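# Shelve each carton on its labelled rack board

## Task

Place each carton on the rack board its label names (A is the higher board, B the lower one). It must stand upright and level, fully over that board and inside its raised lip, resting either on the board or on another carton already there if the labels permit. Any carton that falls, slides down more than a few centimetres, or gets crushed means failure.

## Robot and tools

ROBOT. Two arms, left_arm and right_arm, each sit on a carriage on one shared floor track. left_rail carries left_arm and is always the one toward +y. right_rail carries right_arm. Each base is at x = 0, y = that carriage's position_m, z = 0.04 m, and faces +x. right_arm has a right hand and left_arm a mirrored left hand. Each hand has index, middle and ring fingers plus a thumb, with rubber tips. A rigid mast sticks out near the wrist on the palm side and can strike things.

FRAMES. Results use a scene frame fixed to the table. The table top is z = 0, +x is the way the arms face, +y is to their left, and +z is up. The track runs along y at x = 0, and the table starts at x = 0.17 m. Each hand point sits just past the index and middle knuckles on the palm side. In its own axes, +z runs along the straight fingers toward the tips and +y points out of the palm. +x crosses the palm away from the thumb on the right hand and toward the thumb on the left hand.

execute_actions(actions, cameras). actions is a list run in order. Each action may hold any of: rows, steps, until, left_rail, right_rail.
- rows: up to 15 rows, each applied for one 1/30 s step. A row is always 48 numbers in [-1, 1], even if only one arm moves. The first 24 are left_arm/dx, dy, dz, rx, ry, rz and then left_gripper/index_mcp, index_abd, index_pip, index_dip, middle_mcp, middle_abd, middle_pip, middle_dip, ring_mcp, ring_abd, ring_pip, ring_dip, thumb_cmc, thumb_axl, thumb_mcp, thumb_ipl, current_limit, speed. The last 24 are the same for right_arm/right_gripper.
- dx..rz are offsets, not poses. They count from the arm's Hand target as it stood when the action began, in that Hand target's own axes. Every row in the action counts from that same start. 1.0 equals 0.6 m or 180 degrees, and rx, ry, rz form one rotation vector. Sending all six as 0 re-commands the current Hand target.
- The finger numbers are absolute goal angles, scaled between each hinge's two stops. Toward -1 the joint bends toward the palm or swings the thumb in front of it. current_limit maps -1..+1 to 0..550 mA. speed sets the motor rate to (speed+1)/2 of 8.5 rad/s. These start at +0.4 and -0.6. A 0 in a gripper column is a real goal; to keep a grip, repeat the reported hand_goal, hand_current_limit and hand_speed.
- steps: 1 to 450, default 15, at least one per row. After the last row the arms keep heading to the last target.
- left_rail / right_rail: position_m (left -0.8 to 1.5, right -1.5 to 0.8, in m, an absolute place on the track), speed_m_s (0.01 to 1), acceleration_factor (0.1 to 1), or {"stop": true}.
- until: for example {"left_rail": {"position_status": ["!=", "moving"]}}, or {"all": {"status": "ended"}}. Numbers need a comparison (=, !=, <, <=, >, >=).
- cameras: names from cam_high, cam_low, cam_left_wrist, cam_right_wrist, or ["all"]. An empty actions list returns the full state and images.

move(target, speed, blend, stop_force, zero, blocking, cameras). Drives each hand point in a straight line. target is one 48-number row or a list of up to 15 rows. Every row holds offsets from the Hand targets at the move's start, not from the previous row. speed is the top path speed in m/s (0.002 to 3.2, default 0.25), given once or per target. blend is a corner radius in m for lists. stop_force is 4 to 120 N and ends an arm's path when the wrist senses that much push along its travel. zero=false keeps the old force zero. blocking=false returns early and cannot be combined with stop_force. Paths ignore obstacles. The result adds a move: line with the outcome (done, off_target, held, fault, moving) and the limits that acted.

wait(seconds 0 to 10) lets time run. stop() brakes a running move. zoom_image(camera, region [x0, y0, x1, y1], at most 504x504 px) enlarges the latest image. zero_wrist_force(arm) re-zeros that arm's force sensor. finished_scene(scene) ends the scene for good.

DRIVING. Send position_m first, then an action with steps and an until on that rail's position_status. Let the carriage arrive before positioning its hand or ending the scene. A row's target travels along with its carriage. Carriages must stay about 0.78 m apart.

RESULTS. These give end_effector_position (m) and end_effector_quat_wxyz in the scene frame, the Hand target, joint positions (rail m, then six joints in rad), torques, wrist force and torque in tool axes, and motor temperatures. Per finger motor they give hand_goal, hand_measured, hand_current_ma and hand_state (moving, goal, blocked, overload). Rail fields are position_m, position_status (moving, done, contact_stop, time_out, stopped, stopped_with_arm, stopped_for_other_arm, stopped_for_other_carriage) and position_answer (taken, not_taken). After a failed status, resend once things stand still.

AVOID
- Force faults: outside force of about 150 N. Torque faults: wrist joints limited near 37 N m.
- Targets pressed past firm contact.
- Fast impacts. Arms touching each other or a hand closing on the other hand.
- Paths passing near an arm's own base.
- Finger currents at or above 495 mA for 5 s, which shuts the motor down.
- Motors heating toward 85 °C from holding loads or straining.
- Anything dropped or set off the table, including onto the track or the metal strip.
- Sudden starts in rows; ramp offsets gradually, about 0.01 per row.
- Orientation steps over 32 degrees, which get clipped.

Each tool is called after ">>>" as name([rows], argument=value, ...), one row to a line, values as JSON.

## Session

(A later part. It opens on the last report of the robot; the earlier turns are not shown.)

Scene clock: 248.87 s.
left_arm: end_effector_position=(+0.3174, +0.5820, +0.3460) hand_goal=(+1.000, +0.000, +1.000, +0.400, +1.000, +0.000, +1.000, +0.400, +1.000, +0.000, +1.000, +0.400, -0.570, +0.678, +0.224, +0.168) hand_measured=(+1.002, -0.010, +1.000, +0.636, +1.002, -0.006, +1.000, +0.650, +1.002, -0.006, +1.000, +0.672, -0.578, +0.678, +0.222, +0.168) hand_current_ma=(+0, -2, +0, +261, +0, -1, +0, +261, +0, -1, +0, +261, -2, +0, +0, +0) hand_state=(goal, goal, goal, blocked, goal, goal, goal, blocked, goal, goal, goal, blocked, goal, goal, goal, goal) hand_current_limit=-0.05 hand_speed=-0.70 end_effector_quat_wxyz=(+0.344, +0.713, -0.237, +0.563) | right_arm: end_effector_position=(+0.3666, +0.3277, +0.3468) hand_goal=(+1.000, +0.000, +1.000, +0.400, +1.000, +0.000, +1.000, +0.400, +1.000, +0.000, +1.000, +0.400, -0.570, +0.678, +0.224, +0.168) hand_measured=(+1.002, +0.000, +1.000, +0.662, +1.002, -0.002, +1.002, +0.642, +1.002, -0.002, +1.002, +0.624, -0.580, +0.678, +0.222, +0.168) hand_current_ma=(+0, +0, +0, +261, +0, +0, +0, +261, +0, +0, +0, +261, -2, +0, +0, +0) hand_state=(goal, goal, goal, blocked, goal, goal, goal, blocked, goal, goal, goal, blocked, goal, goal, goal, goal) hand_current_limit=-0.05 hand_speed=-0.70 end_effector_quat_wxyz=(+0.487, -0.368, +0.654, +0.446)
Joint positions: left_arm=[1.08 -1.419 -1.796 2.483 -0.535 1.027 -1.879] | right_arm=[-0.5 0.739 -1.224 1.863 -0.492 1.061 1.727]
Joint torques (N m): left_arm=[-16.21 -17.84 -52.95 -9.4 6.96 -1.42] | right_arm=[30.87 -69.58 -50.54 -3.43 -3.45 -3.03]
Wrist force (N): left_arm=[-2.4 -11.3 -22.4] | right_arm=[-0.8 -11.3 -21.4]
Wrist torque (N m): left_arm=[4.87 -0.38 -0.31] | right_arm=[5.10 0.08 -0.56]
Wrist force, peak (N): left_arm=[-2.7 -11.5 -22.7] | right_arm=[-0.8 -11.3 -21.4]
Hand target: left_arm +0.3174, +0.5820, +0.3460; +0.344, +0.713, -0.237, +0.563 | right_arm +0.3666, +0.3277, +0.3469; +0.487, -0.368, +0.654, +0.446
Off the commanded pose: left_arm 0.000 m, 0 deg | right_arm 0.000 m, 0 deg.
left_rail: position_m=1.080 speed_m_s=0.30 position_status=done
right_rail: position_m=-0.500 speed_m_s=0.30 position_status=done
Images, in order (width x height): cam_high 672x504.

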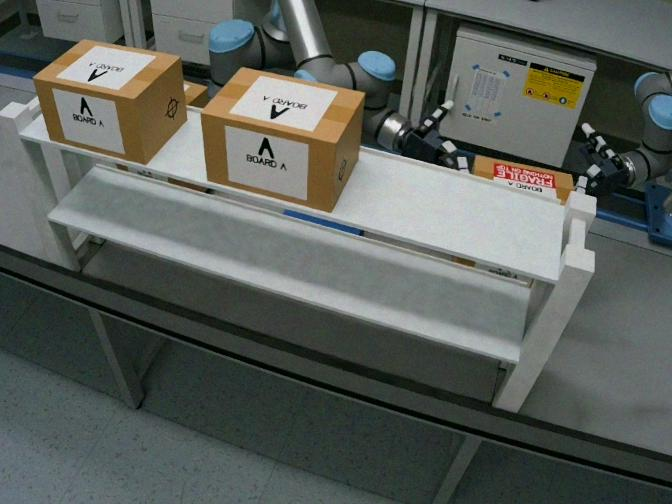

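>>> move([
  [0,0.00117,0.00202,0,0,0,1,0,1,0.4,1,0,1,0.4,1,0,1,0.4,-0.571,0.678,0.2247,0.1676,-0.05,-0.7,0,0.00117,0.00202,0,0,0,1,0,1,0.4,1,0,1,0.4,1,0,1,0.4,-0.571,0.678,0.2247,0.1676,-0.05,-0.7],
  [0.032196,0.00864,-0.002294,0,0,0,1,0,1,0.4,1,0,1,0.4,1,0,1,0.4,-0.571,0.678,0.2247,0.1676,-0.05,-0.7,-0.032196,0.00864,-0.002294,0,0,0,1,0,1,0.4,1,0,1,0.4,1,0,1,0.4,-0.571,0.678,0.2247,0.1676,-0.05,-0.7],
], speed=[0.01,0.03], cameras=["cam_high","cam_right_wrist","cam_left_wrist"])

Scene clock: 255.57 s.
left_arm: end_effector_position=(+0.3176, +0.5806, +0.3659) hand_goal=(+1.000, +0.000, +1.000, +0.400, +1.000, +0.000, +1.000, +0.400, +1.000, +0.000, +1.000, +0.400, -0.570, +0.678, +0.224, +0.168) hand_measured=(+1.002, -0.066, +1.002, +0.636, +1.004, -0.062, +1.002, +0.650, +1.002, -0.062, +1.002, +0.672, -0.578, +0.678, +0.222, +0.168) hand_current_ma=(+0, -70, +0, +261, +0, -64, +0, +261, +0, -60, +0, +261, -2, +0, +0, +0) hand_state=(goal, blocked, goal, blocked, goal, blocked, goal, blocked, goal, blocked, goal, blocked, goal, goal, goal, goal) hand_current_limit=-0.05 hand_speed=-0.70 end_effector_quat_wxyz=(+0.344, +0.713, -0.237, +0.563) | right_arm: end_effector_position=(+0.3663, +0.3290, +0.3668) hand_goal=(+1.000, +0.000, +1.000, +0.400, +1.000, +0.000, +1.000, +0.400, +1.000, +0.000, +1.000, +0.400, -0.570, +0.678, +0.224, +0.168) hand_measured=(+1.002, -0.056, +1.002, +0.662, +1.002, -0.058, +1.002, +0.642, +1.004, -0.056, +1.002, +0.624, -0.580, +0.678, +0.222, +0.168) hand_current_ma=(+0, -37, +0, +261, +0, -40, +0, +261, +0, -37, +0, +261, -2, +0, +0, +0) hand_state=(goal, blocked, goal, blocked, goal, blocked, goal, blocked, goal, blocked, goal, blocked, goal, goal, goal, goal) hand_current_limit=-0.05 hand_speed=-0.70 end_effector_quat_wxyz=(+0.487, -0.368, +0.654, +0.446)
Joint positions: left_arm=[1.08 -1.419 -1.826 2.459 -0.481 1.027 -1.879] | right_arm=[-0.5 0.741 -1.243 1.847 -0.457 1.063 1.727]
Joint torques (N m): left_arm=[-9.61 -25.6 -68.17 -6.09 11.16 2] | right_arm=[35.37 -78.62 -64.28 -3.86 -9.46 2]
Wrist force (N): left_arm=[-10.8 -22.6 -39.1] | right_arm=[7.0 -19.6 -35.3]
Wrist torque (N m): left_arm=[8.19 -1.88 -1.29] | right_arm=[8.09 1.54 0.37]
Wrist force, peak (N): left_arm=[-2.3 -19.9 -46.5] | right_arm=[-0.8 -18.2 -41.8]
Hand target: left_arm +0.3176, +0.5806, +0.3660; +0.344, +0.713, -0.237, +0.563 | right_arm +0.3663, +0.3290, +0.3669; +0.487, -0.368, +0.654, +0.446
Off the commanded pose: left_arm 0.000 m, 0 deg | right_arm 0.000 m, 0 deg.
left_rail: position_m=1.080 speed_m_s=0.30 position_status=done
right_rail: position_m=-0.500 speed_m_s=0.30 position_status=done
move: done
Images, in order (width x height): cam_high 672x504, cam_left_wrist 672x504, cam_right_wrist 672x504.

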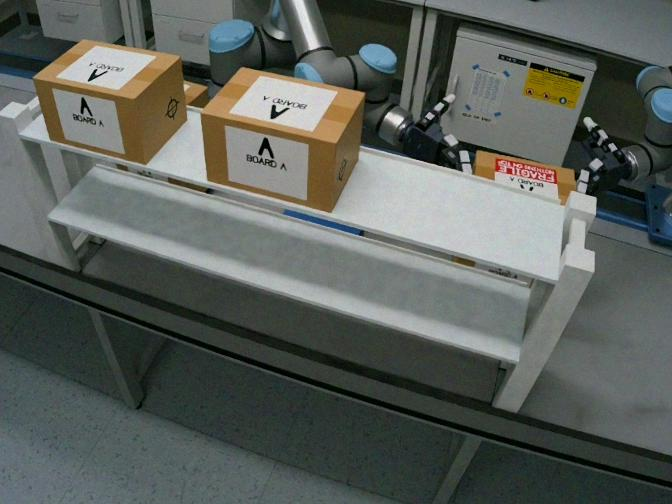

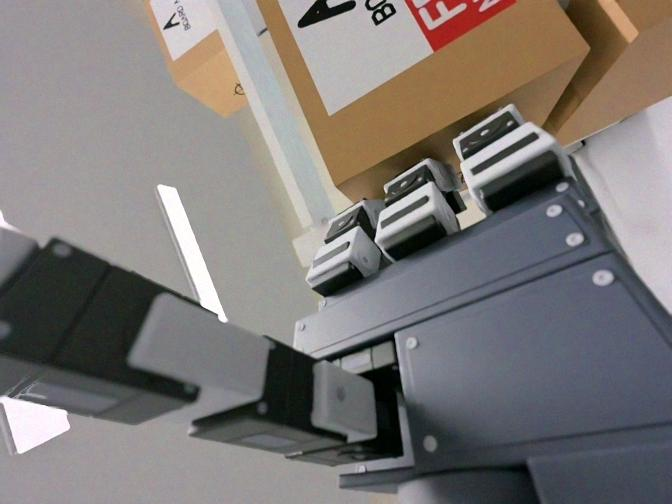

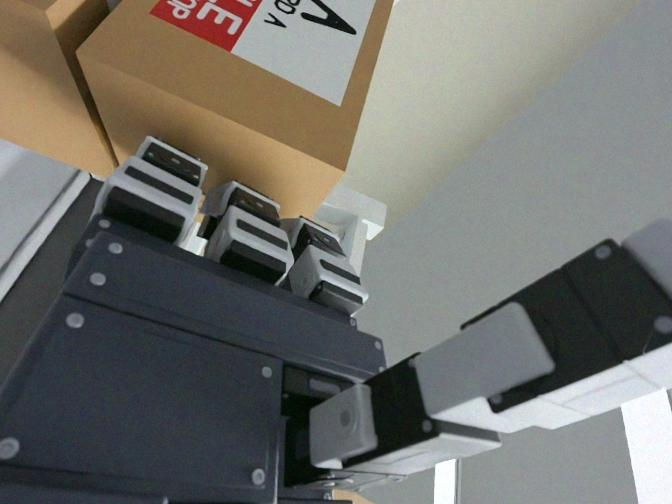

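>>> move([
  [0.22042,0.09692,0.09255,-0.021464,-0.00498,0.002876,1,0,1,0.4,1,0,1,0.4,1,0,1,0.4,-0.571,0.678,0.2247,0.1676,-0.05,-0.7,-0.21269,-0.00622,-0.14376,0.021464,-0.00498,0.002876,1,0,1,0.4,1,0,1,0.4,1,0,1,0.4,-0.571,0.678,0.2247,0.1676,-0.05,-0.7],
  [0.72086,0.39589,0.48229,-0.05903,-0.0137,0.00791,1,0,1,0.4,1,0,1,0.4,1,0,1,0.4,-0.571,0.678,0.2247,0.1676,-0.05,-0.7,-0.69978,-0.14759,-0.61642,0.05903,-0.0137,0.00791,1,0,1,0.4,1,0,1,0.4,1,0,1,0.4,-0.571,0.678,0.2247,0.1676,-0.05,-0.7],
  [0.7894,0.34089,0.70545,-0.05903,-0.0137,0.00791,1,0,1,0.4,1,0,1,0.4,1,0,1,0.4,-0.571,0.678,0.2247,0.1676,-0.05,-0.7,-0.76832,-0.36835,-0.68037,0.05903,-0.0137,0.00791,1,0,1,0.4,1,0,1,0.4,1,0,1,0.4,-0.571,0.678,0.2247,0.1676,-0.05,-0.7],
], speed=0.12, blend=[0.05,0.05,0], cameras=["cam_high","cam_right_wrist","cam_left_wrist"])

Scene clock: 265.03 s.
left_arm: end_effector_position=(+0.5609, +0.1505, +0.8145) hand_goal=(+1.000, +0.000, +1.000, +0.400, +1.000, +0.000, +1.000, +0.400, +1.000, +0.000, +1.000, +0.400, -0.570, +0.678, +0.224, +0.168) hand_measured=(+1.002, -0.068, +1.002, +0.636, +1.002, -0.066, +1.002, +0.650, +1.002, -0.064, +1.002, +0.672, -0.578, +0.678, +0.222, +0.168) hand_current_ma=(+0, -75, +0, +261, +0, -69, +0, +261, +0, -66, +0, +261, -2, +0, +0, +0) hand_state=(goal, blocked, goal, blocked, goal, blocked, goal, blocked, goal, blocked, goal, blocked, goal, goal, goal, goal) hand_current_limit=-0.05 hand_speed=-0.70 end_effector_quat_wxyz=(+0.397, +0.687, -0.304, +0.527) | right_arm: end_effector_position=(+0.5596, -0.1067, +0.8150) hand_goal=(+1.000, +0.000, +1.000, +0.400, +1.000, +0.000, +1.000, +0.400, +1.000, +0.000, +1.000, +0.400, -0.570, +0.678, +0.224, +0.168) hand_measured=(+1.002, -0.068, +1.002, +0.660, +1.002, -0.070, +1.002, +0.642, +1.002, -0.070, +1.002, +0.624, -0.580, +0.678, +0.222, +0.168) hand_current_ma=(+0, -55, +0, +261, +0, -60, +0, +261, +0, -57, +0, +261, -2, +0, +0, +0) hand_state=(goal, blocked, goal, blocked, goal, blocked, goal, blocked, goal, blocked, goal, blocked, goal, goal, goal, goal) hand_current_limit=-0.05 hand_speed=-0.70 end_effector_quat_wxyz=(+0.528, -0.304, +0.687, +0.397)
Joint positions: left_arm=[1.08 -1.134 -1.072 0.778 0.424 1.499 -1.809] | right_arm=[-0.5 -0.074 -1.629 1.474 0.452 0.453 1.53]
Joint torques (N m): left_arm=[-16.97 -51.48 -54.76 -5.47 12.21 3.44] | right_arm=[13.11 -31.65 -57.73 1.46 -15.03 -3.82]
Wrist force (N): left_arm=[-9.6 -21.3 -36.6] | right_arm=[7.4 -18.5 -33.5]
Wrist torque (N m): left_arm=[7.67 -1.55 -1.08] | right_arm=[7.56 1.88 0.43]
Wrist force, peak (N): left_arm=[-12.0 -23.4 -40.2] | right_arm=[8.9 -20.7 -36.9]
Hand target: left_arm +0.5609, +0.1505, +0.8145; +0.397, +0.687, -0.304, +0.527 | right_arm +0.5596, -0.1067, +0.8150; +0.528, -0.304, +0.687, +0.397
Off the commanded pose: left_arm 0.000 m, 0 deg | right_arm 0.000 m, 0 deg.
left_rail: position_m=1.080 speed_m_s=0.30 position_status=done
right_rail: position_m=-0.500 speed_m_s=0.30 position_status=done
move: done
Images, in order (width x height): cam_high 672x504, cam_left_wrist 672x504, cam_right_wrist 672x504.

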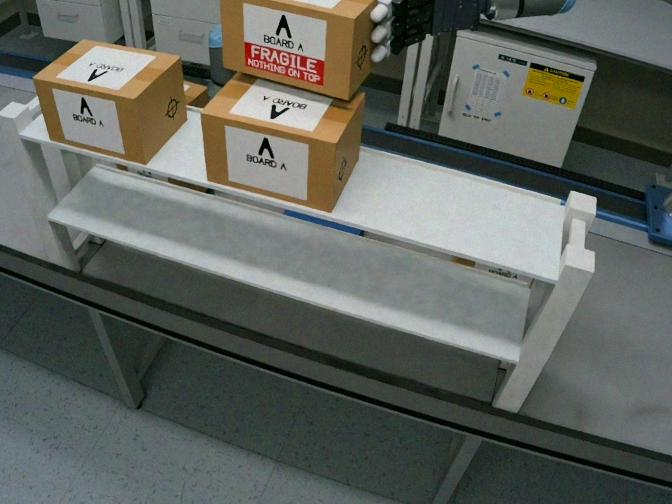

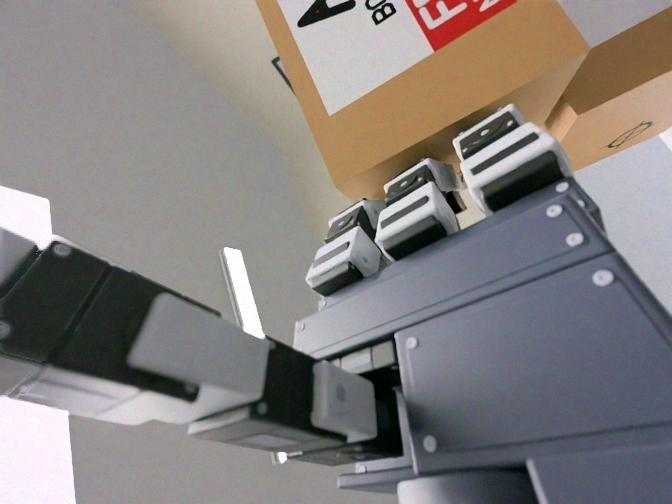

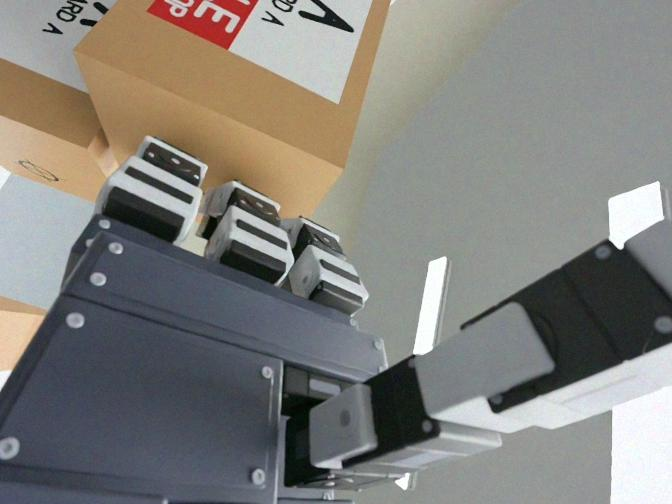

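>>> zoom_image(camera="cam_high", region=[190, 0, 400, 220])

Scaled by 2.291 from the camera's 672x504 image, which has a finer 960x720 frame.

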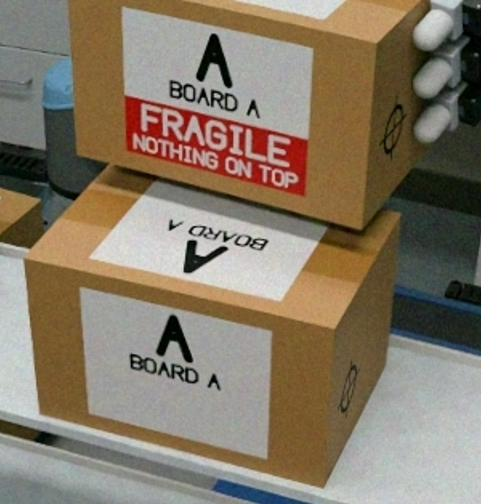

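>>> move(target=[0.03795,-0.12427,0.0681,0.0161,0.003735,-0.002157,1,0,1,0.4,1,0,1,0.4,1,0,1,0.4,-0.571,0.678,0.2247,0.1676,-0.05,-0.7,-0.04378,-0.13959,0.08503,-0.0161,0.003735,-0.002157,1,0,1,0.4,1,0,1,0.4,1,0,1,0.4,-0.571,0.678,0.2247,0.1676,-0.05,-0.7], speed=0.08, cameras=["cam_high"])

>>> zoom_image(camera="cam_high", region=[180, 20, 390, 240])

Scene clock: 271.73 s.
left_arm: end_effector_position=(+0.6489, +0.1524, +0.8144) hand_goal=(+1.000, +0.000, +1.000, +0.400, +1.000, +0.000, +1.000, +0.400, +1.000, +0.000, +1.000, +0.400, -0.570, +0.678, +0.224, +0.168) hand_measured=(+1.002, -0.068, +1.002, +0.636, +1.002, -0.066, +1.002, +0.650, +1.002, -0.064, +1.002, +0.672, -0.578, +0.678, +0.222, +0.168) hand_current_ma=(+0, -75, +0, +261, +0, -69, +0, +261, +0, -66, +0, +261, -2, +0, +0, +0) hand_state=(goal, blocked, goal, blocked, goal, blocked, goal, blocked, goal, blocked, goal, blocked, goal, goal, goal, goal) hand_current_limit=-0.05 hand_speed=-0.70 end_effector_quat_wxyz=(+0.383, +0.695, -0.286, +0.537) | right_arm: end_effector_position=(+0.6611, -0.1044, +0.8150) hand_goal=(+1.000, +0.000, +1.000, +0.400, +1.000, +0.000, +1.000, +0.400, +1.000, +0.000, +1.000, +0.400, -0.570, +0.678, +0.224, +0.168) hand_measured=(+1.002, -0.072, +1.002, +0.660, +1.002, -0.074, +1.002, +0.642, +1.002, -0.072, +1.002, +0.624, -0.580, +0.678, +0.222, +0.168) hand_current_ma=(+0, -60, +0, +261, +0, -65, +0, +261, +0, -62, +0, +261, -2, +0, +0, +0) hand_state=(goal, blocked, goal, blocked, goal, blocked, goal, blocked, goal, blocked, goal, blocked, goal, goal, goal, goal) hand_current_limit=-0.05 hand_speed=-0.70 end_effector_quat_wxyz=(+0.517, -0.322, +0.679, +0.411)
Joint positions: left_arm=[1.08 -1.056 -0.952 0.587 0.496 1.524 -1.806] | right_arm=[-0.5 -0.06 -1.431 1.27 0.484 0.416 1.502]
Joint torques (N m): left_arm=[-17.31 -58.12 -50.62 -4.35 12.28 3.03] | right_arm=[44.24 -51.27 -58.31 1.36 -15.08 -4.13]
Wrist force (N): left_arm=[-8.4 -21.0 -35.9] | right_arm=[9.4 -18.4 -32.4]
Wrist torque (N m): left_arm=[7.50 -1.12 -0.83] | right_arm=[7.33 2.14 0.81]
Wrist force, peak (N): left_arm=[-9.7 -21.3 -37.7] | right_arm=[8.6 -19.1 -34.2]
Hand target: left_arm +0.6489, +0.1524, +0.8144; +0.383, +0.695, -0.286, +0.537 | right_arm +0.6611, -0.1044, +0.8150; +0.517, -0.322, +0.679, +0.411
Off the commanded pose: left_arm 0.000 m, 0 deg | right_arm 0.000 m, 0 deg.
left_rail: position_m=1.080 speed_m_s=0.30 position_status=done
right_rail: position_m=-0.500 speed_m_s=0.30 position_status=done
move: done
Images, in order (width x height): cam_high 672x504.

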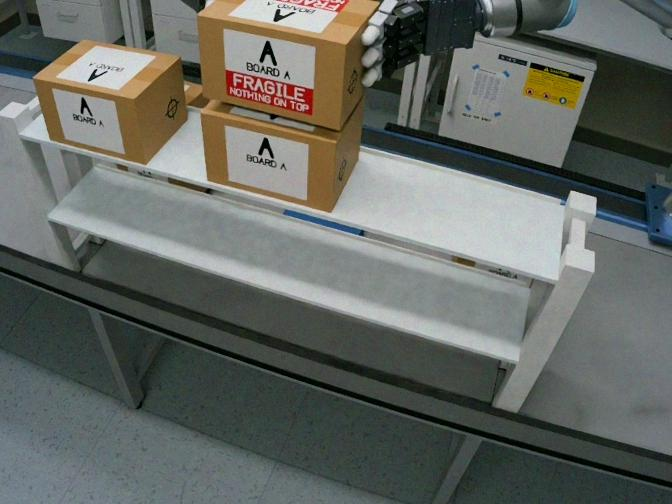

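Scaled by 2.291 from the camera's 672x504 image, which has a finer 960x720 frame.

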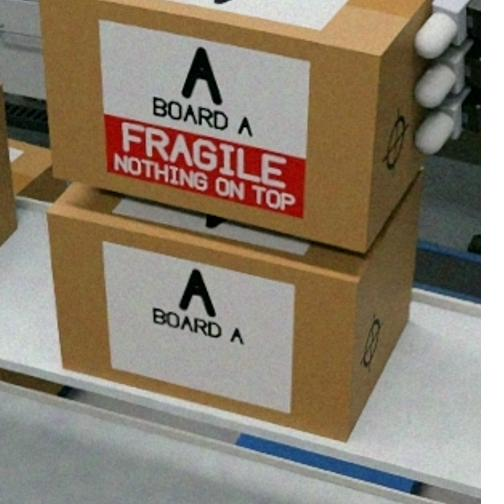

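>>> move(target=[-0.02415,-0.0056,0.00324,0,0,0,1,0,1,0.4,1,0,1,0.4,1,0,1,0.4,-0.571,0.678,0.2247,0.1676,-0.05,-0.7,0.02415,-0.0056,0.00324,0,0,0,1,0,1,0.4,1,0,1,0.4,1,0,1,0.4,-0.571,0.678,0.2247,0.1676,-0.05,-0.7], speed=0.04)

>>> move(target=[-0.048294,-0.011205,0.006471,0,0,0,1,0,1,0.4,1,0,1,0.4,1,0,1,0.4,-0.571,0.678,0.2247,0.1676,-0.05,-0.7,0.048294,-0.011205,0.006471,0,0,0,1,0,1,0.4,1,0,1,0.4,1,0,1,0.4,-0.571,0.678,0.2247,0.1676,-0.05,-0.7], speed=0.01, stop_force=5, cameras=["cam_high"])

>>> zoom_image(camera="cam_high", region=[180, 20, 390, 240])

Scene clock: 274.23 s.
left_arm: end_effector_position=(+0.6489, +0.1524, +0.7994) hand_goal=(+1.000, +0.000, +1.000, +0.400, +1.000, +0.000, +1.000, +0.400, +1.000, +0.000, +1.000, +0.400, -0.570, +0.678, +0.224, +0.168) hand_measured=(+1.002, -0.068, +1.002, +0.636, +1.002, -0.066, +1.002, +0.650, +1.002, -0.064, +1.002, +0.672, -0.578, +0.678, +0.222, +0.168) hand_current_ma=(+0, -75, +0, +261, +0, -69, +0, +261, +0, -66, +0, +261, -2, +0, +0, +0) hand_state=(goal, blocked, goal, blocked, goal, blocked, goal, blocked, goal, blocked, goal, blocked, goal, goal, goal, goal) hand_current_limit=-0.05 hand_speed=-0.70 end_effector_quat_wxyz=(+0.383, +0.695, -0.286, +0.537) | right_arm: end_effector_position=(+0.6611, -0.1044, +0.8000) hand_goal=(+1.000, +0.000, +1.000, +0.400, +1.000, +0.000, +1.000, +0.400, +1.000, +0.000, +1.000, +0.400, -0.570, +0.678, +0.224, +0.168) hand_measured=(+1.002, -0.072, +1.002, +0.660, +1.002, -0.074, +1.002, +0.642, +1.002, -0.074, +1.002, +0.624, -0.580, +0.678, +0.222, +0.168) hand_current_ma=(+0, -62, +0, +261, +0, -67, +0, +261, +0, -63, +0, +261, -2, +0, +0, +0) hand_state=(goal, blocked, goal, blocked, goal, blocked, goal, blocked, goal, blocked, goal, blocked, goal, goal, goal, goal) hand_current_limit=-0.05 hand_speed=-0.70 end_effector_quat_wxyz=(+0.517, -0.322, +0.679, +0.411)
Joint positions: left_arm=[1.08 -1.056 -0.966 0.638 0.458 1.524 -1.806] | right_arm=[-0.5 -0.06 -1.435 1.301 0.457 0.416 1.502]
Joint torques (N m): left_arm=[-26.51 -87.46 -39.3 -17.1 9.64 2.16] | right_arm=[43.43 -71.13 -36.07 -1.92 -12.43 3.29]
Wrist force (N): left_arm=[-9.8 -22.1 -37.2] | right_arm=[8.3 -18.4 -33.5]
Wrist torque (N m): left_arm=[7.70 -1.60 -1.13] | right_arm=[7.63 1.72 0.49]
Wrist force, peak (N): left_arm=[-9.9 -22.0 -37.4] | right_arm=[7.9 -19.0 -34.3]
Hand target: left_arm +0.6489, +0.1524, +0.7993; +0.383, +0.695, -0.286, +0.537 | right_arm +0.6611, -0.1044, +0.8000; +0.517, -0.322, +0.679, +0.411
Off the commanded pose: left_arm 0.000 m, 0 deg | right_arm 0.000 m, 0 deg.
left_rail: position_m=1.080 speed_m_s=0.30 position_status=done
right_rail: position_m=-0.500 speed_m_s=0.30 position_status=done
move: done

Scene clock: 276.43 s.
left_arm: end_effector_position=(+0.6489, +0.1524, +0.7888) hand_goal=(+1.000, +0.000, +1.000, +0.400, +1.000, +0.000, +1.000, +0.400, +1.000, +0.000, +1.000, +0.400, -0.570, +0.678, +0.224, +0.168) hand_measured=(+1.002, -0.066, +1.002, +0.636, +1.002, -0.064, +1.002, +0.650, +1.002, -0.062, +1.002, +0.672, -0.578, +0.678, +0.222, +0.168) hand_current_ma=(+0, -71, +0, +261, +0, -64, +0, +261, +0, -61, +0, +261, -2, +0, +0, +0) hand_state=(goal, blocked, goal, blocked, goal, blocked, goal, blocked, goal, blocked, goal, blocked, goal, goal, goal, goal) hand_current_limit=-0.05 hand_speed=-0.70 end_effector_quat_wxyz=(+0.383, +0.695, -0.286, +0.537) | right_arm: end_effector_position=(+0.6611, -0.1044, +0.7886) hand_goal=(+1.000, +0.000, +1.000, +0.400, +1.000, +0.000, +1.000, +0.400, +1.000, +0.000, +1.000, +0.400, -0.570, +0.678, +0.224, +0.168) hand_measured=(+1.002, -0.072, +1.002, +0.660, +1.002, -0.074, +1.002, +0.642, +1.002, -0.074, +1.002, +0.624, -0.580, +0.678, +0.222, +0.168) hand_current_ma=(+0, -62, +0, +261, +0, -67, +0, +261, +0, -63, +0, +261, -2, +0, +0, +0) hand_state=(goal, blocked, goal, blocked, goal, blocked, goal, blocked, goal, blocked, goal, blocked, goal, goal, goal, goal) hand_current_limit=-0.05 hand_speed=-0.70 end_effector_quat_wxyz=(+0.517, -0.322, +0.679, +0.411)
Joint positions: left_arm=[1.08 -1.056 -0.975 0.672 0.433 1.524 -1.806] | right_arm=[-0.5 -0.06 -1.437 1.324 0.437 0.416 1.502]
Joint torques (N m): left_arm=[-41.94 -59.69 -53.03 -4.9 5.53 -1.07] | right_arm=[42.14 -49.26 -57.88 1.33 -7.28 1.92]
Wrist force (N): left_arm=[-8.2 -20.8 -37.6] | right_arm=[7.5 -18.1 -32.6]
Wrist torque (N m): left_arm=[7.70 -1.43 -0.79] | right_arm=[7.53 1.69 0.45]
Wrist force, peak (N): left_arm=[-10.0 -21.7 -37.4] | right_arm=[7.1 -18.3 -35.3]
Hand target: left_arm +0.6489, +0.1524, +0.7888; +0.383, +0.695, -0.286, +0.537 (not the last commanded pose) | right_arm +0.6611, -0.1044, +0.7886; +0.517, -0.322, +0.679, +0.411 (not the last commanded pose)
Off the commanded pose: left_arm 0.019 m, 0 deg | right_arm 0.019 m, 0 deg.
left_rail: position_m=1.080 speed_m_s=0.30 position_status=done
right_rail: position_m=-0.500 speed_m_s=0.30 position_status=done
move: contact (left_arm, right_arm)
Images, in order (width x height): cam_high 672x504.

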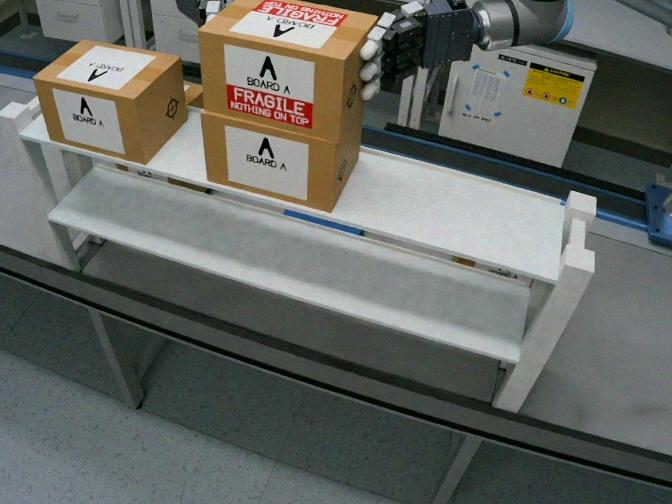

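Scaled by 2.291 from the camera's 672x504 image, which has a finer 960x720 frame.

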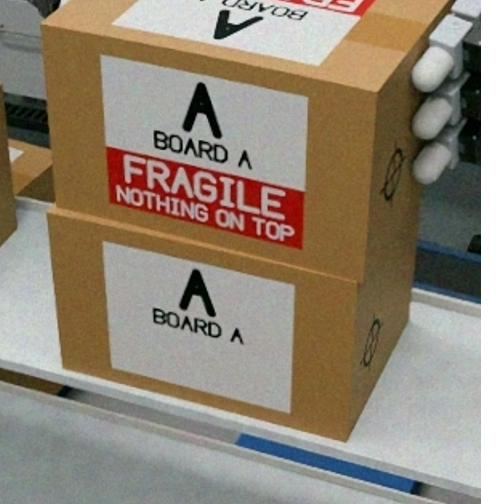

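>>> move([
  [-0.005634,-0.001307,0.000755,0,0,0,1,0,1,0.4,1,0,1,0.4,1,0,1,0.4,-0.571,0.678,0.2247,0.1676,-0.05,-0.7,0.005634,-0.001307,0.000755,0,0,0,1,0,1,0.4,1,0,1,0.4,1,0,1,0.4,-0.571,0.678,0.2247,0.1676,-0.05,-0.7],
  [-0.005634,-0.001307,0.000755,0,0,0,1,0,1,0.9,1,0,1,0.9,1,0,1,0.9,-0.571,0.678,0.2247,0.1676,-0.05,-0.7,0.005634,-0.001307,0.000755,0,0,0,1,0,1,0.9,1,0,1,0.9,1,0,1,0.9,-0.571,0.678,0.2247,0.1676,-0.05,-0.7],
  [-0.005634,-0.017977,-0.028115,0,0,0,1,0,1,0.9,1,0,1,0.9,1,0,1,0.9,-0.571,0.678,0.2247,0.1676,-0.05,-0.7,0.005634,-0.017977,-0.028115,0,0,0,1,0,1,0.9,1,0,1,0.9,1,0,1,0.9,-0.571,0.678,0.2247,0.1676,-0.05,-0.7],
  [-0.074642,0.205095,-0.156915,0,0,0,1,0,1,0.9,1,0,1,0.9,1,0,1,0.9,-0.571,0.678,0.2247,0.1676,-0.05,-0.7,0.074642,0.205095,-0.156915,0,0,0,1,0,1,0.9,1,0,1,0.9,1,0,1,0.9,-0.571,0.678,0.2247,0.1676,-0.05,-0.7],
], speed=[0.01,0.01,0.02,0.08], cameras=["cam_high"])

>>> zoom_image(camera="cam_high", region=[180, 20, 390, 240])

>>> zoom_image(camera="cam_high", region=[420, 130, 600, 300])

Scene clock: 283.17 s.
left_arm: end_effector_position=(+0.4881, +0.1639, +0.7855) hand_goal=(+1.000, +0.000, +1.000, +0.900, +1.000, +0.000, +1.000, +0.900, +1.000, +0.000, +1.000, +0.900, -0.570, +0.678, +0.224, +0.168) hand_measured=(+1.000, -0.012, +1.000, +0.898, +1.000, -0.012, +1.000, +0.898, +1.000, -0.010, +1.000, +0.896, -0.578, +0.678, +0.222, +0.168) hand_current_ma=(+0, -4, +0, +0, +0, -3, +0, +0, +0, -3, +0, +0, -2, +0, +0, +0) hand_state=(goal, goal, goal, goal, goal, goal, goal, goal, goal, goal, goal, goal, goal, goal, goal, goal) hand_current_limit=-0.05 hand_speed=-0.70 end_effector_quat_wxyz=(+0.383, +0.695, -0.286, +0.537) | right_arm: end_effector_position=(+0.5024, -0.1327, +0.7850) hand_goal=(+1.000, +0.000, +1.000, +0.900, +1.000, +0.000, +1.000, +0.900, +1.000, +0.000, +1.000, +0.900, -0.570, +0.678, +0.224, +0.168) hand_measured=(+1.000, -0.012, +1.000, +0.896, +1.000, -0.012, +1.000, +0.898, +1.000, -0.010, +1.000, +0.898, -0.580, +0.678, +0.222, +0.168) hand_current_ma=(+0, -2, +0, +0, +0, -2, +0, +0, +0, -1, +0, +0, -2, +0, +0, +0) hand_state=(goal, goal, goal, goal, goal, goal, goal, goal, goal, goal, goal, goal, goal, goal, goal, goal) hand_current_limit=-0.05 hand_speed=-0.70 end_effector_quat_wxyz=(+0.517, -0.322, +0.679, +0.411)
Joint positions: left_arm=[1.08 -1.229 -1.204 1.024 0.313 1.353 -1.829] | right_arm=[-0.5 -0.144 -1.703 1.601 0.5 0.337 1.421]
Joint torques (N m): left_arm=[-19.5 -81.89 -32.77 -5.45 -2.75 -2.82] | right_arm=[-13.28 -39.94 -29.94 3.31 -3.85 -3.66]
Wrist force (N): left_arm=[-3.7 3.6 -1.2] | right_arm=[-2.8 5.3 4.1]
Wrist torque (N m): left_arm=[0.71 0.40 -0.42] | right_arm=[0.22 0.03 -0.20]
Wrist force, peak (N): left_arm=[-3.1 -19.6 -42.1] | right_arm=[1.7 -16.4 -38.4]
Hand target: left_arm +0.4880, +0.1639, +0.7855; +0.383, +0.695, -0.286, +0.537 | right_arm +0.5023, -0.1327, +0.7850; +0.517, -0.322, +0.679, +0.411
Off the commanded pose: left_arm 0.000 m, 0 deg | right_arm 0.000 m, 0 deg.
left_rail: position_m=1.080 speed_m_s=0.30 position_status=done
right_rail: position_m=-0.500 speed_m_s=0.30 position_status=done
move: done
Images, in order (width x height): cam_high 672x504.

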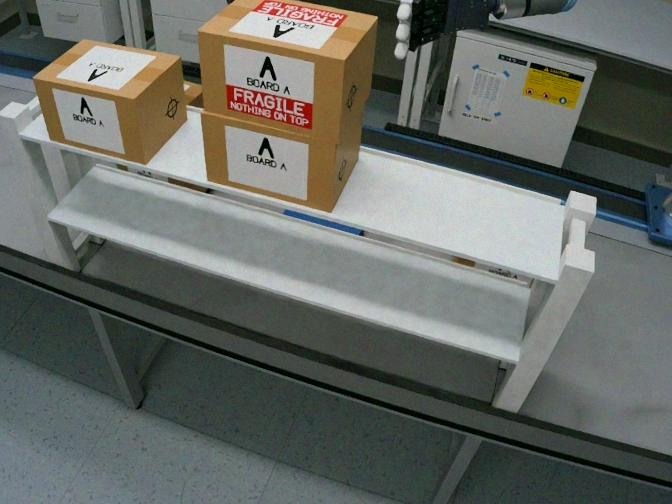

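Scaled by 2.291 from the camera's 672x504 image, which has a finer 960x720 frame.

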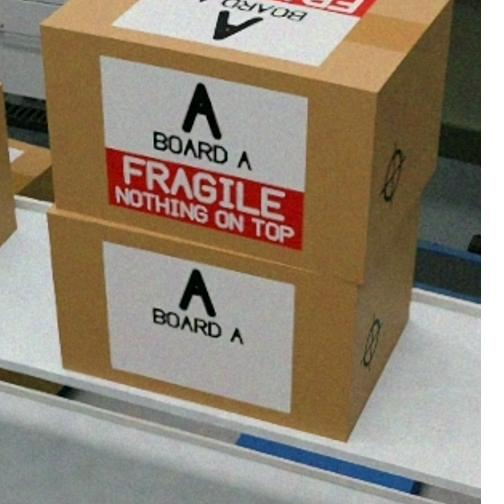

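Scaled by 2.800 from the camera's 672x504 image, which has a finer 960x720 frame.

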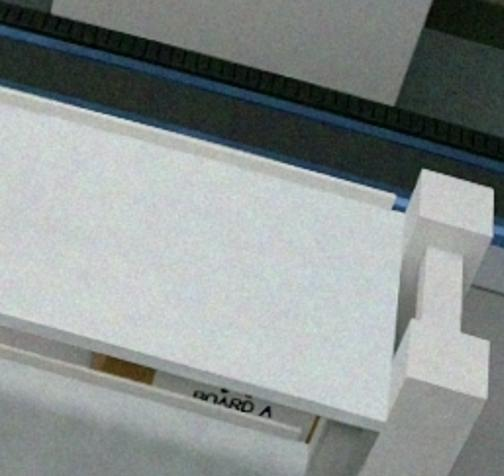

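>>> move(target=[-0.69028,-0.32634,-0.75306,0.0161,0.003735,-0.002157,1,0,1,0.9,1,0,1,0.9,1,0,1,0.9,-0.571,0.678,0.2247,0.1676,-0.05,-0.7,0.68066,0.40857,0.58523,-0.0161,0.003735,-0.002157,1,0,1,0.9,1,0,1,0.9,1,0,1,0.9,-0.571,0.678,0.2247,0.1676,-0.05,-0.7], speed=0.25, cameras=["all"])

Scene clock: 288.60 s.
left_arm: end_effector_position=(+0.3004, +0.6437, +0.4000) hand_goal=(+1.000, +0.000, +1.000, +0.900, +1.000, +0.000, +1.000, +0.900, +1.000, +0.000, +1.000, +0.900, -0.570, +0.678, +0.224, +0.168) hand_measured=(+1.000, -0.012, +1.000, +0.898, +1.000, -0.012, +1.000, +0.898, +1.000, -0.010, +1.000, +0.896, -0.578, +0.678, +0.222, +0.168) hand_current_ma=(+0, -3, +0, +0, +0, -3, +0, +0, +0, -2, +0, +0, -2, +0, +0, +0) hand_state=(goal, goal, goal, goal, goal, goal, goal, goal, goal, goal, goal, goal, goal, goal, goal, goal) hand_current_limit=-0.05 hand_speed=-0.70 end_effector_quat_wxyz=(+0.369, +0.702, -0.267, +0.547) | right_arm: end_effector_position=(+0.3393, +0.2865, +0.4005) hand_goal=(+1.000, +0.000, +1.000, +0.900, +1.000, +0.000, +1.000, +0.900, +1.000, +0.000, +1.000, +0.900, -0.570, +0.678, +0.224, +0.168) hand_measured=(+1.000, -0.010, +1.000, +0.896, +1.000, -0.012, +1.000, +0.898, +1.000, -0.010, +1.000, +0.898, -0.580, +0.678, +0.222, +0.168) hand_current_ma=(+0, -2, +0, +0, +0, -2, +0, +0, +0, -1, +0, +0, -2, +0, +0, +0) hand_state=(goal, goal, goal, goal, goal, goal, goal, goal, goal, goal, goal, goal, goal, goal, goal, goal) hand_current_limit=-0.05 hand_speed=-0.70 end_effector_quat_wxyz=(+0.506, -0.340, +0.670, +0.424)
Joint positions: left_arm=[1.08 -1.352 -2.005 2.491 -0.345 1.179 -1.854] | right_arm=[-0.5 0.746 -1.367 1.942 -0.435 1.155 1.742]
Joint torques (N m): left_arm=[-18.28 -18.91 -30.45 1.18 -2.99 -3.02] | right_arm=[11.15 -40.65 -47.49 -3.36 2.85 3.96]
Wrist force (N): left_arm=[-4.0 3.8 -1.0] | right_arm=[-3.1 5.3 4.6]
Wrist torque (N m): left_arm=[0.72 0.43 -0.42] | right_arm=[0.16 0.08 -0.37]
Wrist force, peak (N): left_arm=[-5.0 2.6 -1.8] | right_arm=[-2.4 6.2 4.8]
Hand target: left_arm +0.3004, +0.6438, +0.4000; +0.369, +0.702, -0.267, +0.547 | right_arm +0.3393, +0.2865, +0.4005; +0.506, -0.340, +0.670, +0.424
Off the commanded pose: left_arm 0.000 m, 0 deg | right_arm 0.000 m, 0 deg.
left_rail: position_m=1.080 speed_m_s=0.30 position_status=done
right_rail: position_m=-0.500 speed_m_s=0.30 position_status=done
move: done

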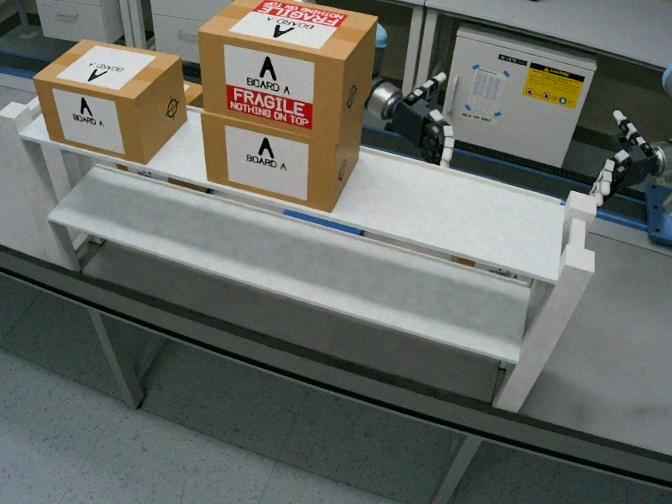

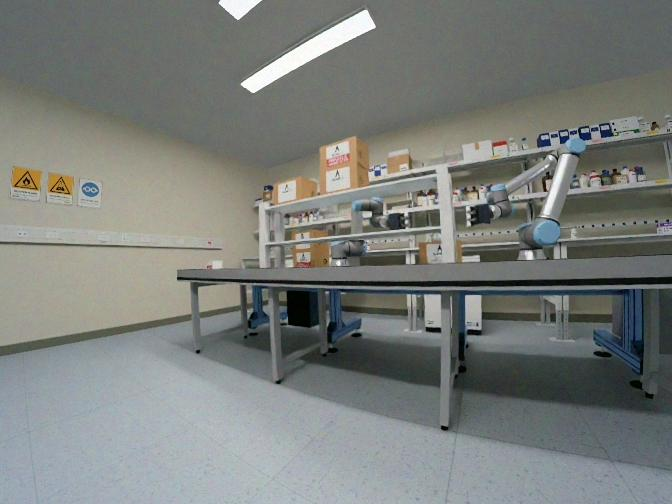

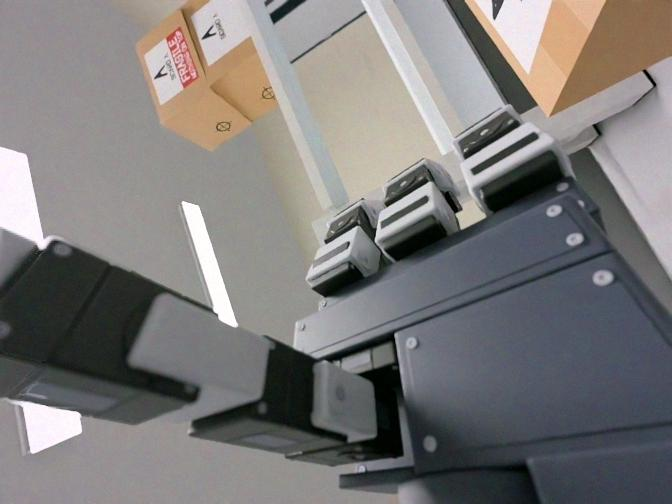

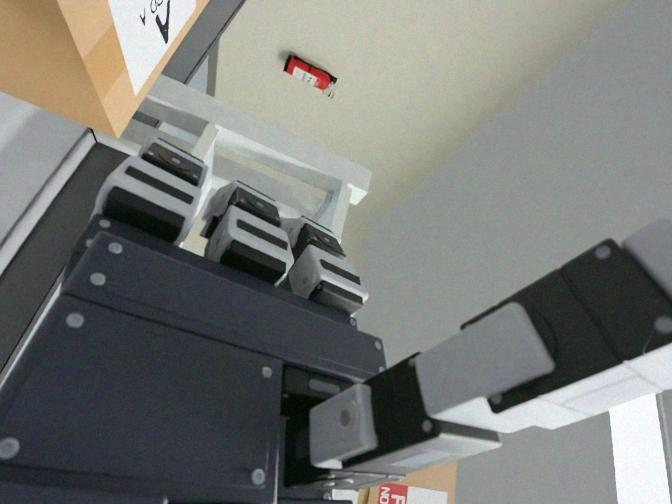

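>>> zoom_image(camera="cam_left_wrist", region=[440, 0, 672, 170])

>>> zoom_image(camera="cam_right_wrist", region=[0, 0, 240, 170])

>>> zoom_image(camera="cam_low", region=[250, 120, 620, 290])

Scaled by 2.172 from the camera's 672x504 image, which has a finer 960x720 frame.

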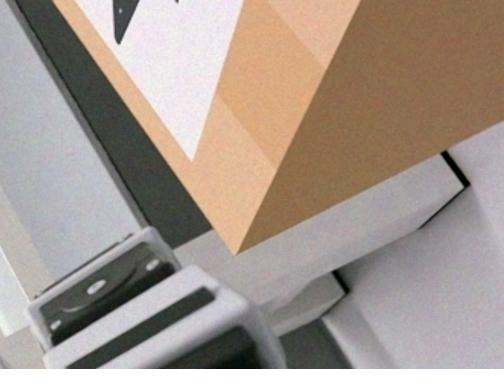

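Scaled by 2.100 from the camera's 672x504 image, which has a finer 960x720 frame.

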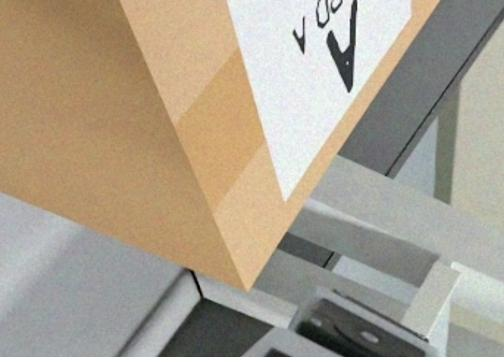

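Scaled by 1.362 from the camera's 672x504 image, which has a finer 960x720 frame.

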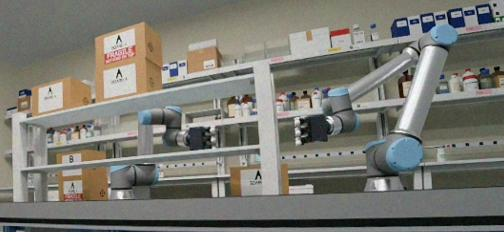

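>>> move([
  [0.00339,-0.02533,-0.01861,0,0,0,1,0,1,0.7,1,0,1,0.7,1,0,1,0.7,-0.571,0.678,0.2247,0.1676,-0.05,-0.7,-0.00339,0.00345,0.03125,0,0,0,1,0,1,0.7,1,0,1,0.7,1,0,1,0.7,-0.571,0.678,0.2247,0.1676,-0.05,-0.7],
  [-0.15518,-0.06212,0.00264,0,0,0,1,0,1,0.7,1,0,1,0.7,1,0,1,0.7,-0.571,0.678,0.2247,0.1676,-0.05,-0.7,0.15518,-0.03334,0.0525,0,0,0,1,0,1,0.7,1,0,1,0.7,1,0,1,0.7,-0.571,0.678,0.2247,0.1676,-0.05,-0.7],
], speed=0.12, blend=[0.02,0], cameras=["cam_left_wrist","cam_right_wrist"])

Scene clock: 296.57 s.
left_arm: end_effector_position=(+0.3062, +0.6617, +0.3015) hand_goal=(+1.000, +0.000, +1.000, +0.700, +1.000, +0.000, +1.000, +0.700, +1.000, +0.000, +1.000, +0.700, -0.570, +0.678, +0.224, +0.168) hand_measured=(+1.000, -0.012, +1.000, +0.702, +1.000, -0.012, +1.000, +0.702, +1.000, -0.010, +1.000, +0.704, -0.578, +0.678, +0.222, +0.168) hand_current_ma=(+0, -3, +0, +0, +0, -3, +0, +0, +0, -2, +0, +0, -2, +0, +0, +0) hand_state=(goal, goal, goal, goal, goal, goal, goal, goal, goal, goal, goal, goal, goal, goal, goal, goal) hand_current_limit=-0.05 hand_speed=-0.70 end_effector_quat_wxyz=(+0.369, +0.702, -0.267, +0.547) | right_arm: end_effector_position=(+0.3454, +0.3047, +0.3020) hand_goal=(+1.000, +0.000, +1.000, +0.700, +1.000, +0.000, +1.000, +0.700, +1.000, +0.000, +1.000, +0.700, -0.570, +0.678, +0.224, +0.168) hand_measured=(+1.000, -0.010, +1.000, +0.704, +1.000, -0.012, +1.000, +0.702, +1.000, -0.010, +1.000, +0.702, -0.580, +0.678, +0.222, +0.168) hand_current_ma=(+0, -2, +0, +0, +0, -2, +0, +0, +0, -1, +0, +0, -2, +0, +0, +0) hand_state=(goal, goal, goal, goal, goal, goal, goal, goal, goal, goal, goal, goal, goal, goal, goal, goal) hand_current_limit=-0.05 hand_speed=-0.70 end_effector_quat_wxyz=(+0.506, -0.340, +0.670, +0.424)
Joint positions: left_arm=[1.08 -1.308 -1.855 2.625 -0.631 1.222 -1.848] | right_arm=[-0.5 0.762 -1.233 1.979 -0.605 1.17 1.744]
Joint torques (N m): left_arm=[13.77 6.45 -22.94 -5.26 2.26 1.95] | right_arm=[11.77 -47.47 -21.9 -3.51 3.08 4.12]
Wrist force (N): left_arm=[-3.5 3.8 -0.8] | right_arm=[-2.7 5.4 4.5]
Wrist torque (N m): left_arm=[0.72 0.38 -0.40] | right_arm=[0.19 0.02 -0.32]
Wrist force, peak (N): left_arm=[-3.5 4.8 0.1] | right_arm=[-4.4 5.5 4.7]
Hand target: left_arm +0.3063, +0.6617, +0.3015; +0.369, +0.702, -0.267, +0.547 | right_arm +0.3454, +0.3047, +0.3020; +0.506, -0.340, +0.670, +0.424
Off the commanded pose: left_arm 0.000 m, 0 deg | right_arm 0.000 m, 0 deg.
left_rail: position_m=1.080 speed_m_s=0.30 position_status=done
right_rail: position_m=-0.500 speed_m_s=0.30 position_status=done
move: done; blend cut to 0.0095 m at target 1
Images, in order (width x height): cam_left_wrist 672x504, cam_right_wrist 672x504.

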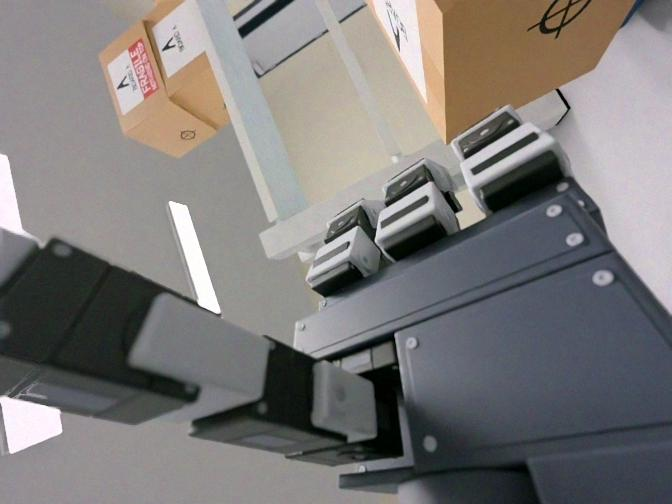

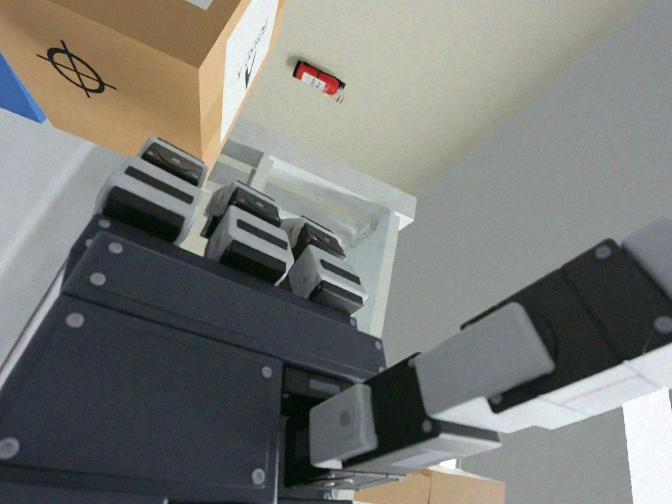

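>>> zoom_image(camera="cam_right_wrist", region=[30, 0, 300, 190])

>>> zoom_image(camera="cam_left_wrist", region=[350, 0, 650, 190])

Scaled by 1.867 from the camera's 672x504 image, which has a finer 960x720 frame.

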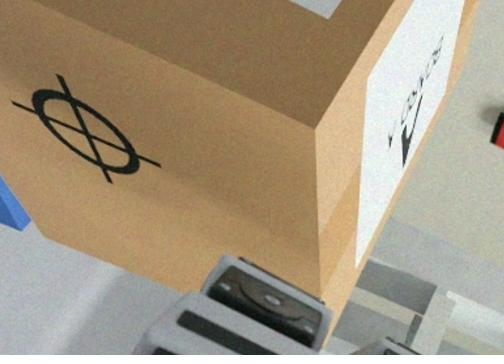

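Scaled by 1.680 from the camera's 672x504 image, which has a finer 960x720 frame.

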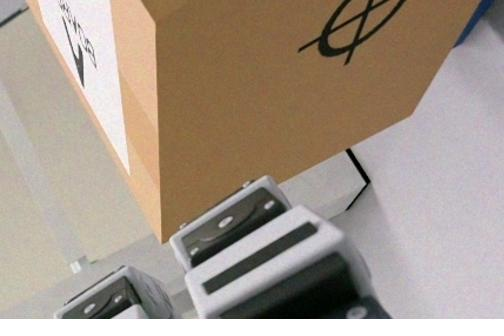

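>>> execute_actions([
  {"left_rail":{"position_m":1.15},"steps":90,"until":{"left_rail":{"position_status":["!=","moving"]}}},
])

>>> move([
  [-0.01609,0.115,0.07908,0,0,0,1,0,1,0.7,1,0,1,0.7,1,0,1,0.7,-0.571,0.678,0.2247,0.1676,-0.05,-0.7,0.01294,0.03683,-0.03281,0,0,0,1,0,1,0.7,1,0,1,0.7,1,0,1,0.7,-0.571,0.678,0.2247,0.1676,-0.05,-0.7],
  [-0.17466,0.07821,0.10033,0,0,0,1,0,1,0.7,1,0,1,0.7,1,0,1,0.7,-0.571,0.678,0.2247,0.1676,-0.05,-0.7,0.17151,0.00004,-0.01156,0,0,0,1,0,1,0.7,1,0,1,0.7,1,0,1,0.7,-0.571,0.678,0.2247,0.1676,-0.05,-0.7],
], speed=0.1, blend=[0.015,0], cameras=["cam_left_wrist","cam_right_wrist"])

Scene clock: 304.00 s.
left_arm: end_effector_position=(+0.3063, +0.7317, +0.3014) hand_goal=(+1.000, +0.000, +1.000, +0.700, +1.000, +0.000, +1.000, +0.700, +1.000, +0.000, +1.000, +0.700, -0.570, +0.678, +0.224, +0.168) hand_measured=(+1.000, -0.012, +1.000, +0.702, +1.000, -0.012, +1.000, +0.702, +1.000, -0.010, +1.000, +0.704, -0.578, +0.678, +0.222, +0.168) hand_current_ma=(+0, -3, +0, +0, +0, -3, +0, +0, +0, -2, +0, +0, -2, +0, +0, +0) hand_state=(goal, goal, goal, goal, goal, goal, goal, goal, goal, goal, goal, goal, goal, goal, goal, goal) hand_current_limit=-0.05 hand_speed=-0.70 end_effector_quat_wxyz=(+0.369, +0.702, -0.267, +0.547) | right_arm: end_effector_position=(+0.3454, +0.3046, +0.3020) hand_goal=(+1.000, +0.000, +1.000, +0.700, +1.000, +0.000, +1.000, +0.700, +1.000, +0.000, +1.000, +0.700, -0.570, +0.678, +0.224, +0.168) hand_measured=(+1.000, -0.010, +1.000, +0.704, +1.000, -0.012, +1.000, +0.702, +1.000, -0.010, +1.000, +0.702, -0.580, +0.678, +0.222, +0.168) hand_current_ma=(+0, -2, +0, +0, +0, -2, +0, +0, +0, -1, +0, +0, -2, +0, +0, +0) hand_state=(goal, goal, goal, goal, goal, goal, goal, goal, goal, goal, goal, goal, goal, goal, goal, goal) hand_current_limit=-0.05 hand_speed=-0.70 end_effector_quat_wxyz=(+0.506, -0.340, +0.670, +0.424)
Joint positions: left_arm=[1.15 -1.308 -1.855 2.625 -0.632 1.223 -1.848] | right_arm=[-0.5 0.762 -1.233 1.979 -0.605 1.17 1.744]
Joint torques (N m): left_arm=[6.88 -6.98 -33.44 -2.66 1.44 2.09] | right_arm=[11.61 -47.59 -21.68 -3.47 3.18 3.9]
Wrist force (N): left_arm=[-3.4 3.5 -0.7] | right_arm=[-3.0 4.9 4.2]
Wrist torque (N m): left_arm=[0.67 0.36 -0.38] | right_arm=[0.15 0.07 -0.37]
Wrist force, peak (N): left_arm=[-3.9 4.1 -0.3] | right_arm=[-3.2 5.2 5.0]
Hand target: left_arm +0.3063, +0.7316, +0.3015; +0.369, +0.702, -0.267, +0.547 | right_arm +0.3454, +0.3046, +0.3020; +0.506, -0.340, +0.670, +0.424
Off the commanded pose: left_arm 0.000 m, 0 deg | right_arm 0.000 m, 0 deg.
left_rail: position_m=1.150 speed_m_s=0.30 position_status=done
right_rail: position_m=-0.500 speed_m_s=0.30 position_status=done

Scene clock: 306.37 s.
left_arm: end_effector_position=(+0.2770, +0.6525, +0.2031) hand_goal=(+1.000, +0.000, +1.000, +0.700, +1.000, +0.000, +1.000, +0.700, +1.000, +0.000, +1.000, +0.700, -0.570, +0.678, +0.224, +0.168) hand_measured=(+1.000, -0.012, +1.000, +0.702, +1.000, -0.012, +1.000, +0.702, +1.000, -0.010, +1.000, +0.704, -0.578, +0.678, +0.222, +0.168) hand_current_ma=(+0, -3, +0, +0, +0, -3, +0, +0, +0, -2, +0, +0, -2, +0, +0, +0) hand_state=(goal, goal, goal, goal, goal, goal, goal, goal, goal, goal, goal, goal, goal, goal, goal, goal) hand_current_limit=-0.05 hand_speed=-0.70 end_effector_quat_wxyz=(+0.369, +0.702, -0.268, +0.547) | right_arm: end_effector_position=(+0.3162, +0.2957, +0.2035) hand_goal=(+1.000, +0.000, +1.000, +0.700, +1.000, +0.000, +1.000, +0.700, +1.000, +0.000, +1.000, +0.700, -0.570, +0.678, +0.224, +0.168) hand_measured=(+1.000, -0.010, +1.000, +0.704, +1.000, -0.012, +1.000, +0.702, +1.000, -0.010, +1.000, +0.702, -0.580, +0.678, +0.222, +0.168) hand_current_ma=(+0, -2, +0, +0, +0, -2, +0, +0, +0, -1, +0, +0, -2, +0, +0, +0) hand_state=(goal, goal, goal, goal, goal, goal, goal, goal, goal, goal, goal, goal, goal, goal, goal, goal) hand_current_limit=-0.05 hand_speed=-0.70 end_effector_quat_wxyz=(+0.506, -0.340, +0.670, +0.424)
Joint positions: left_arm=[1.15 -1.484 -1.499 2.639 -0.99 1.049 -1.875] | right_arm=[-0.5 0.785 -1.128 2.068 -0.801 1.193 1.748]
Joint torques (N m): left_arm=[14.47 -7.34 -11.5 -5.26 1.4 2.2] | right_arm=[12.08 -49.25 -15.89 -3.41 3.13 3.88]
Wrist force (N): left_arm=[-3.5 3.4 -0.8] | right_arm=[-2.6 5.4 4.3]
Wrist torque (N m): left_arm=[0.67 0.35 -0.37] | right_arm=[0.21 0.02 -0.31]
Wrist force, peak (N): left_arm=[-4.6 3.3 -0.2] | right_arm=[-2.9 5.3 5.0]
Hand target: left_arm +0.2770, +0.6525, +0.2030; +0.369, +0.702, -0.267, +0.547 | right_arm +0.3162, +0.2957, +0.2035; +0.506, -0.340, +0.670, +0.424
Off the commanded pose: left_arm 0.000 m, 0 deg | right_arm 0.000 m, 0 deg.
left_rail: position_m=1.150 speed_m_s=0.30 position_status=done
right_rail: position_m=-0.500 speed_m_s=0.30 position_status=done
move: done
Images, in order (width x height): cam_left_wrist 672x504, cam_right_wrist 672x504.

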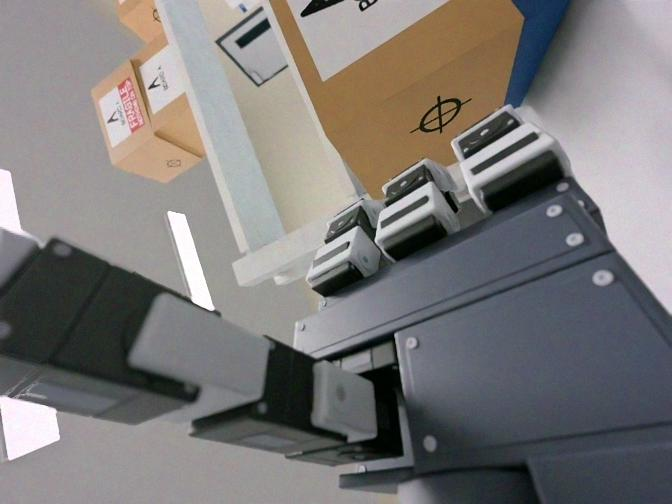

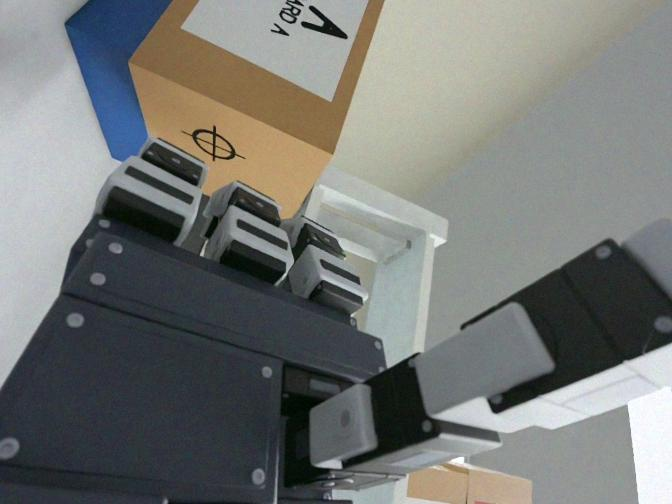

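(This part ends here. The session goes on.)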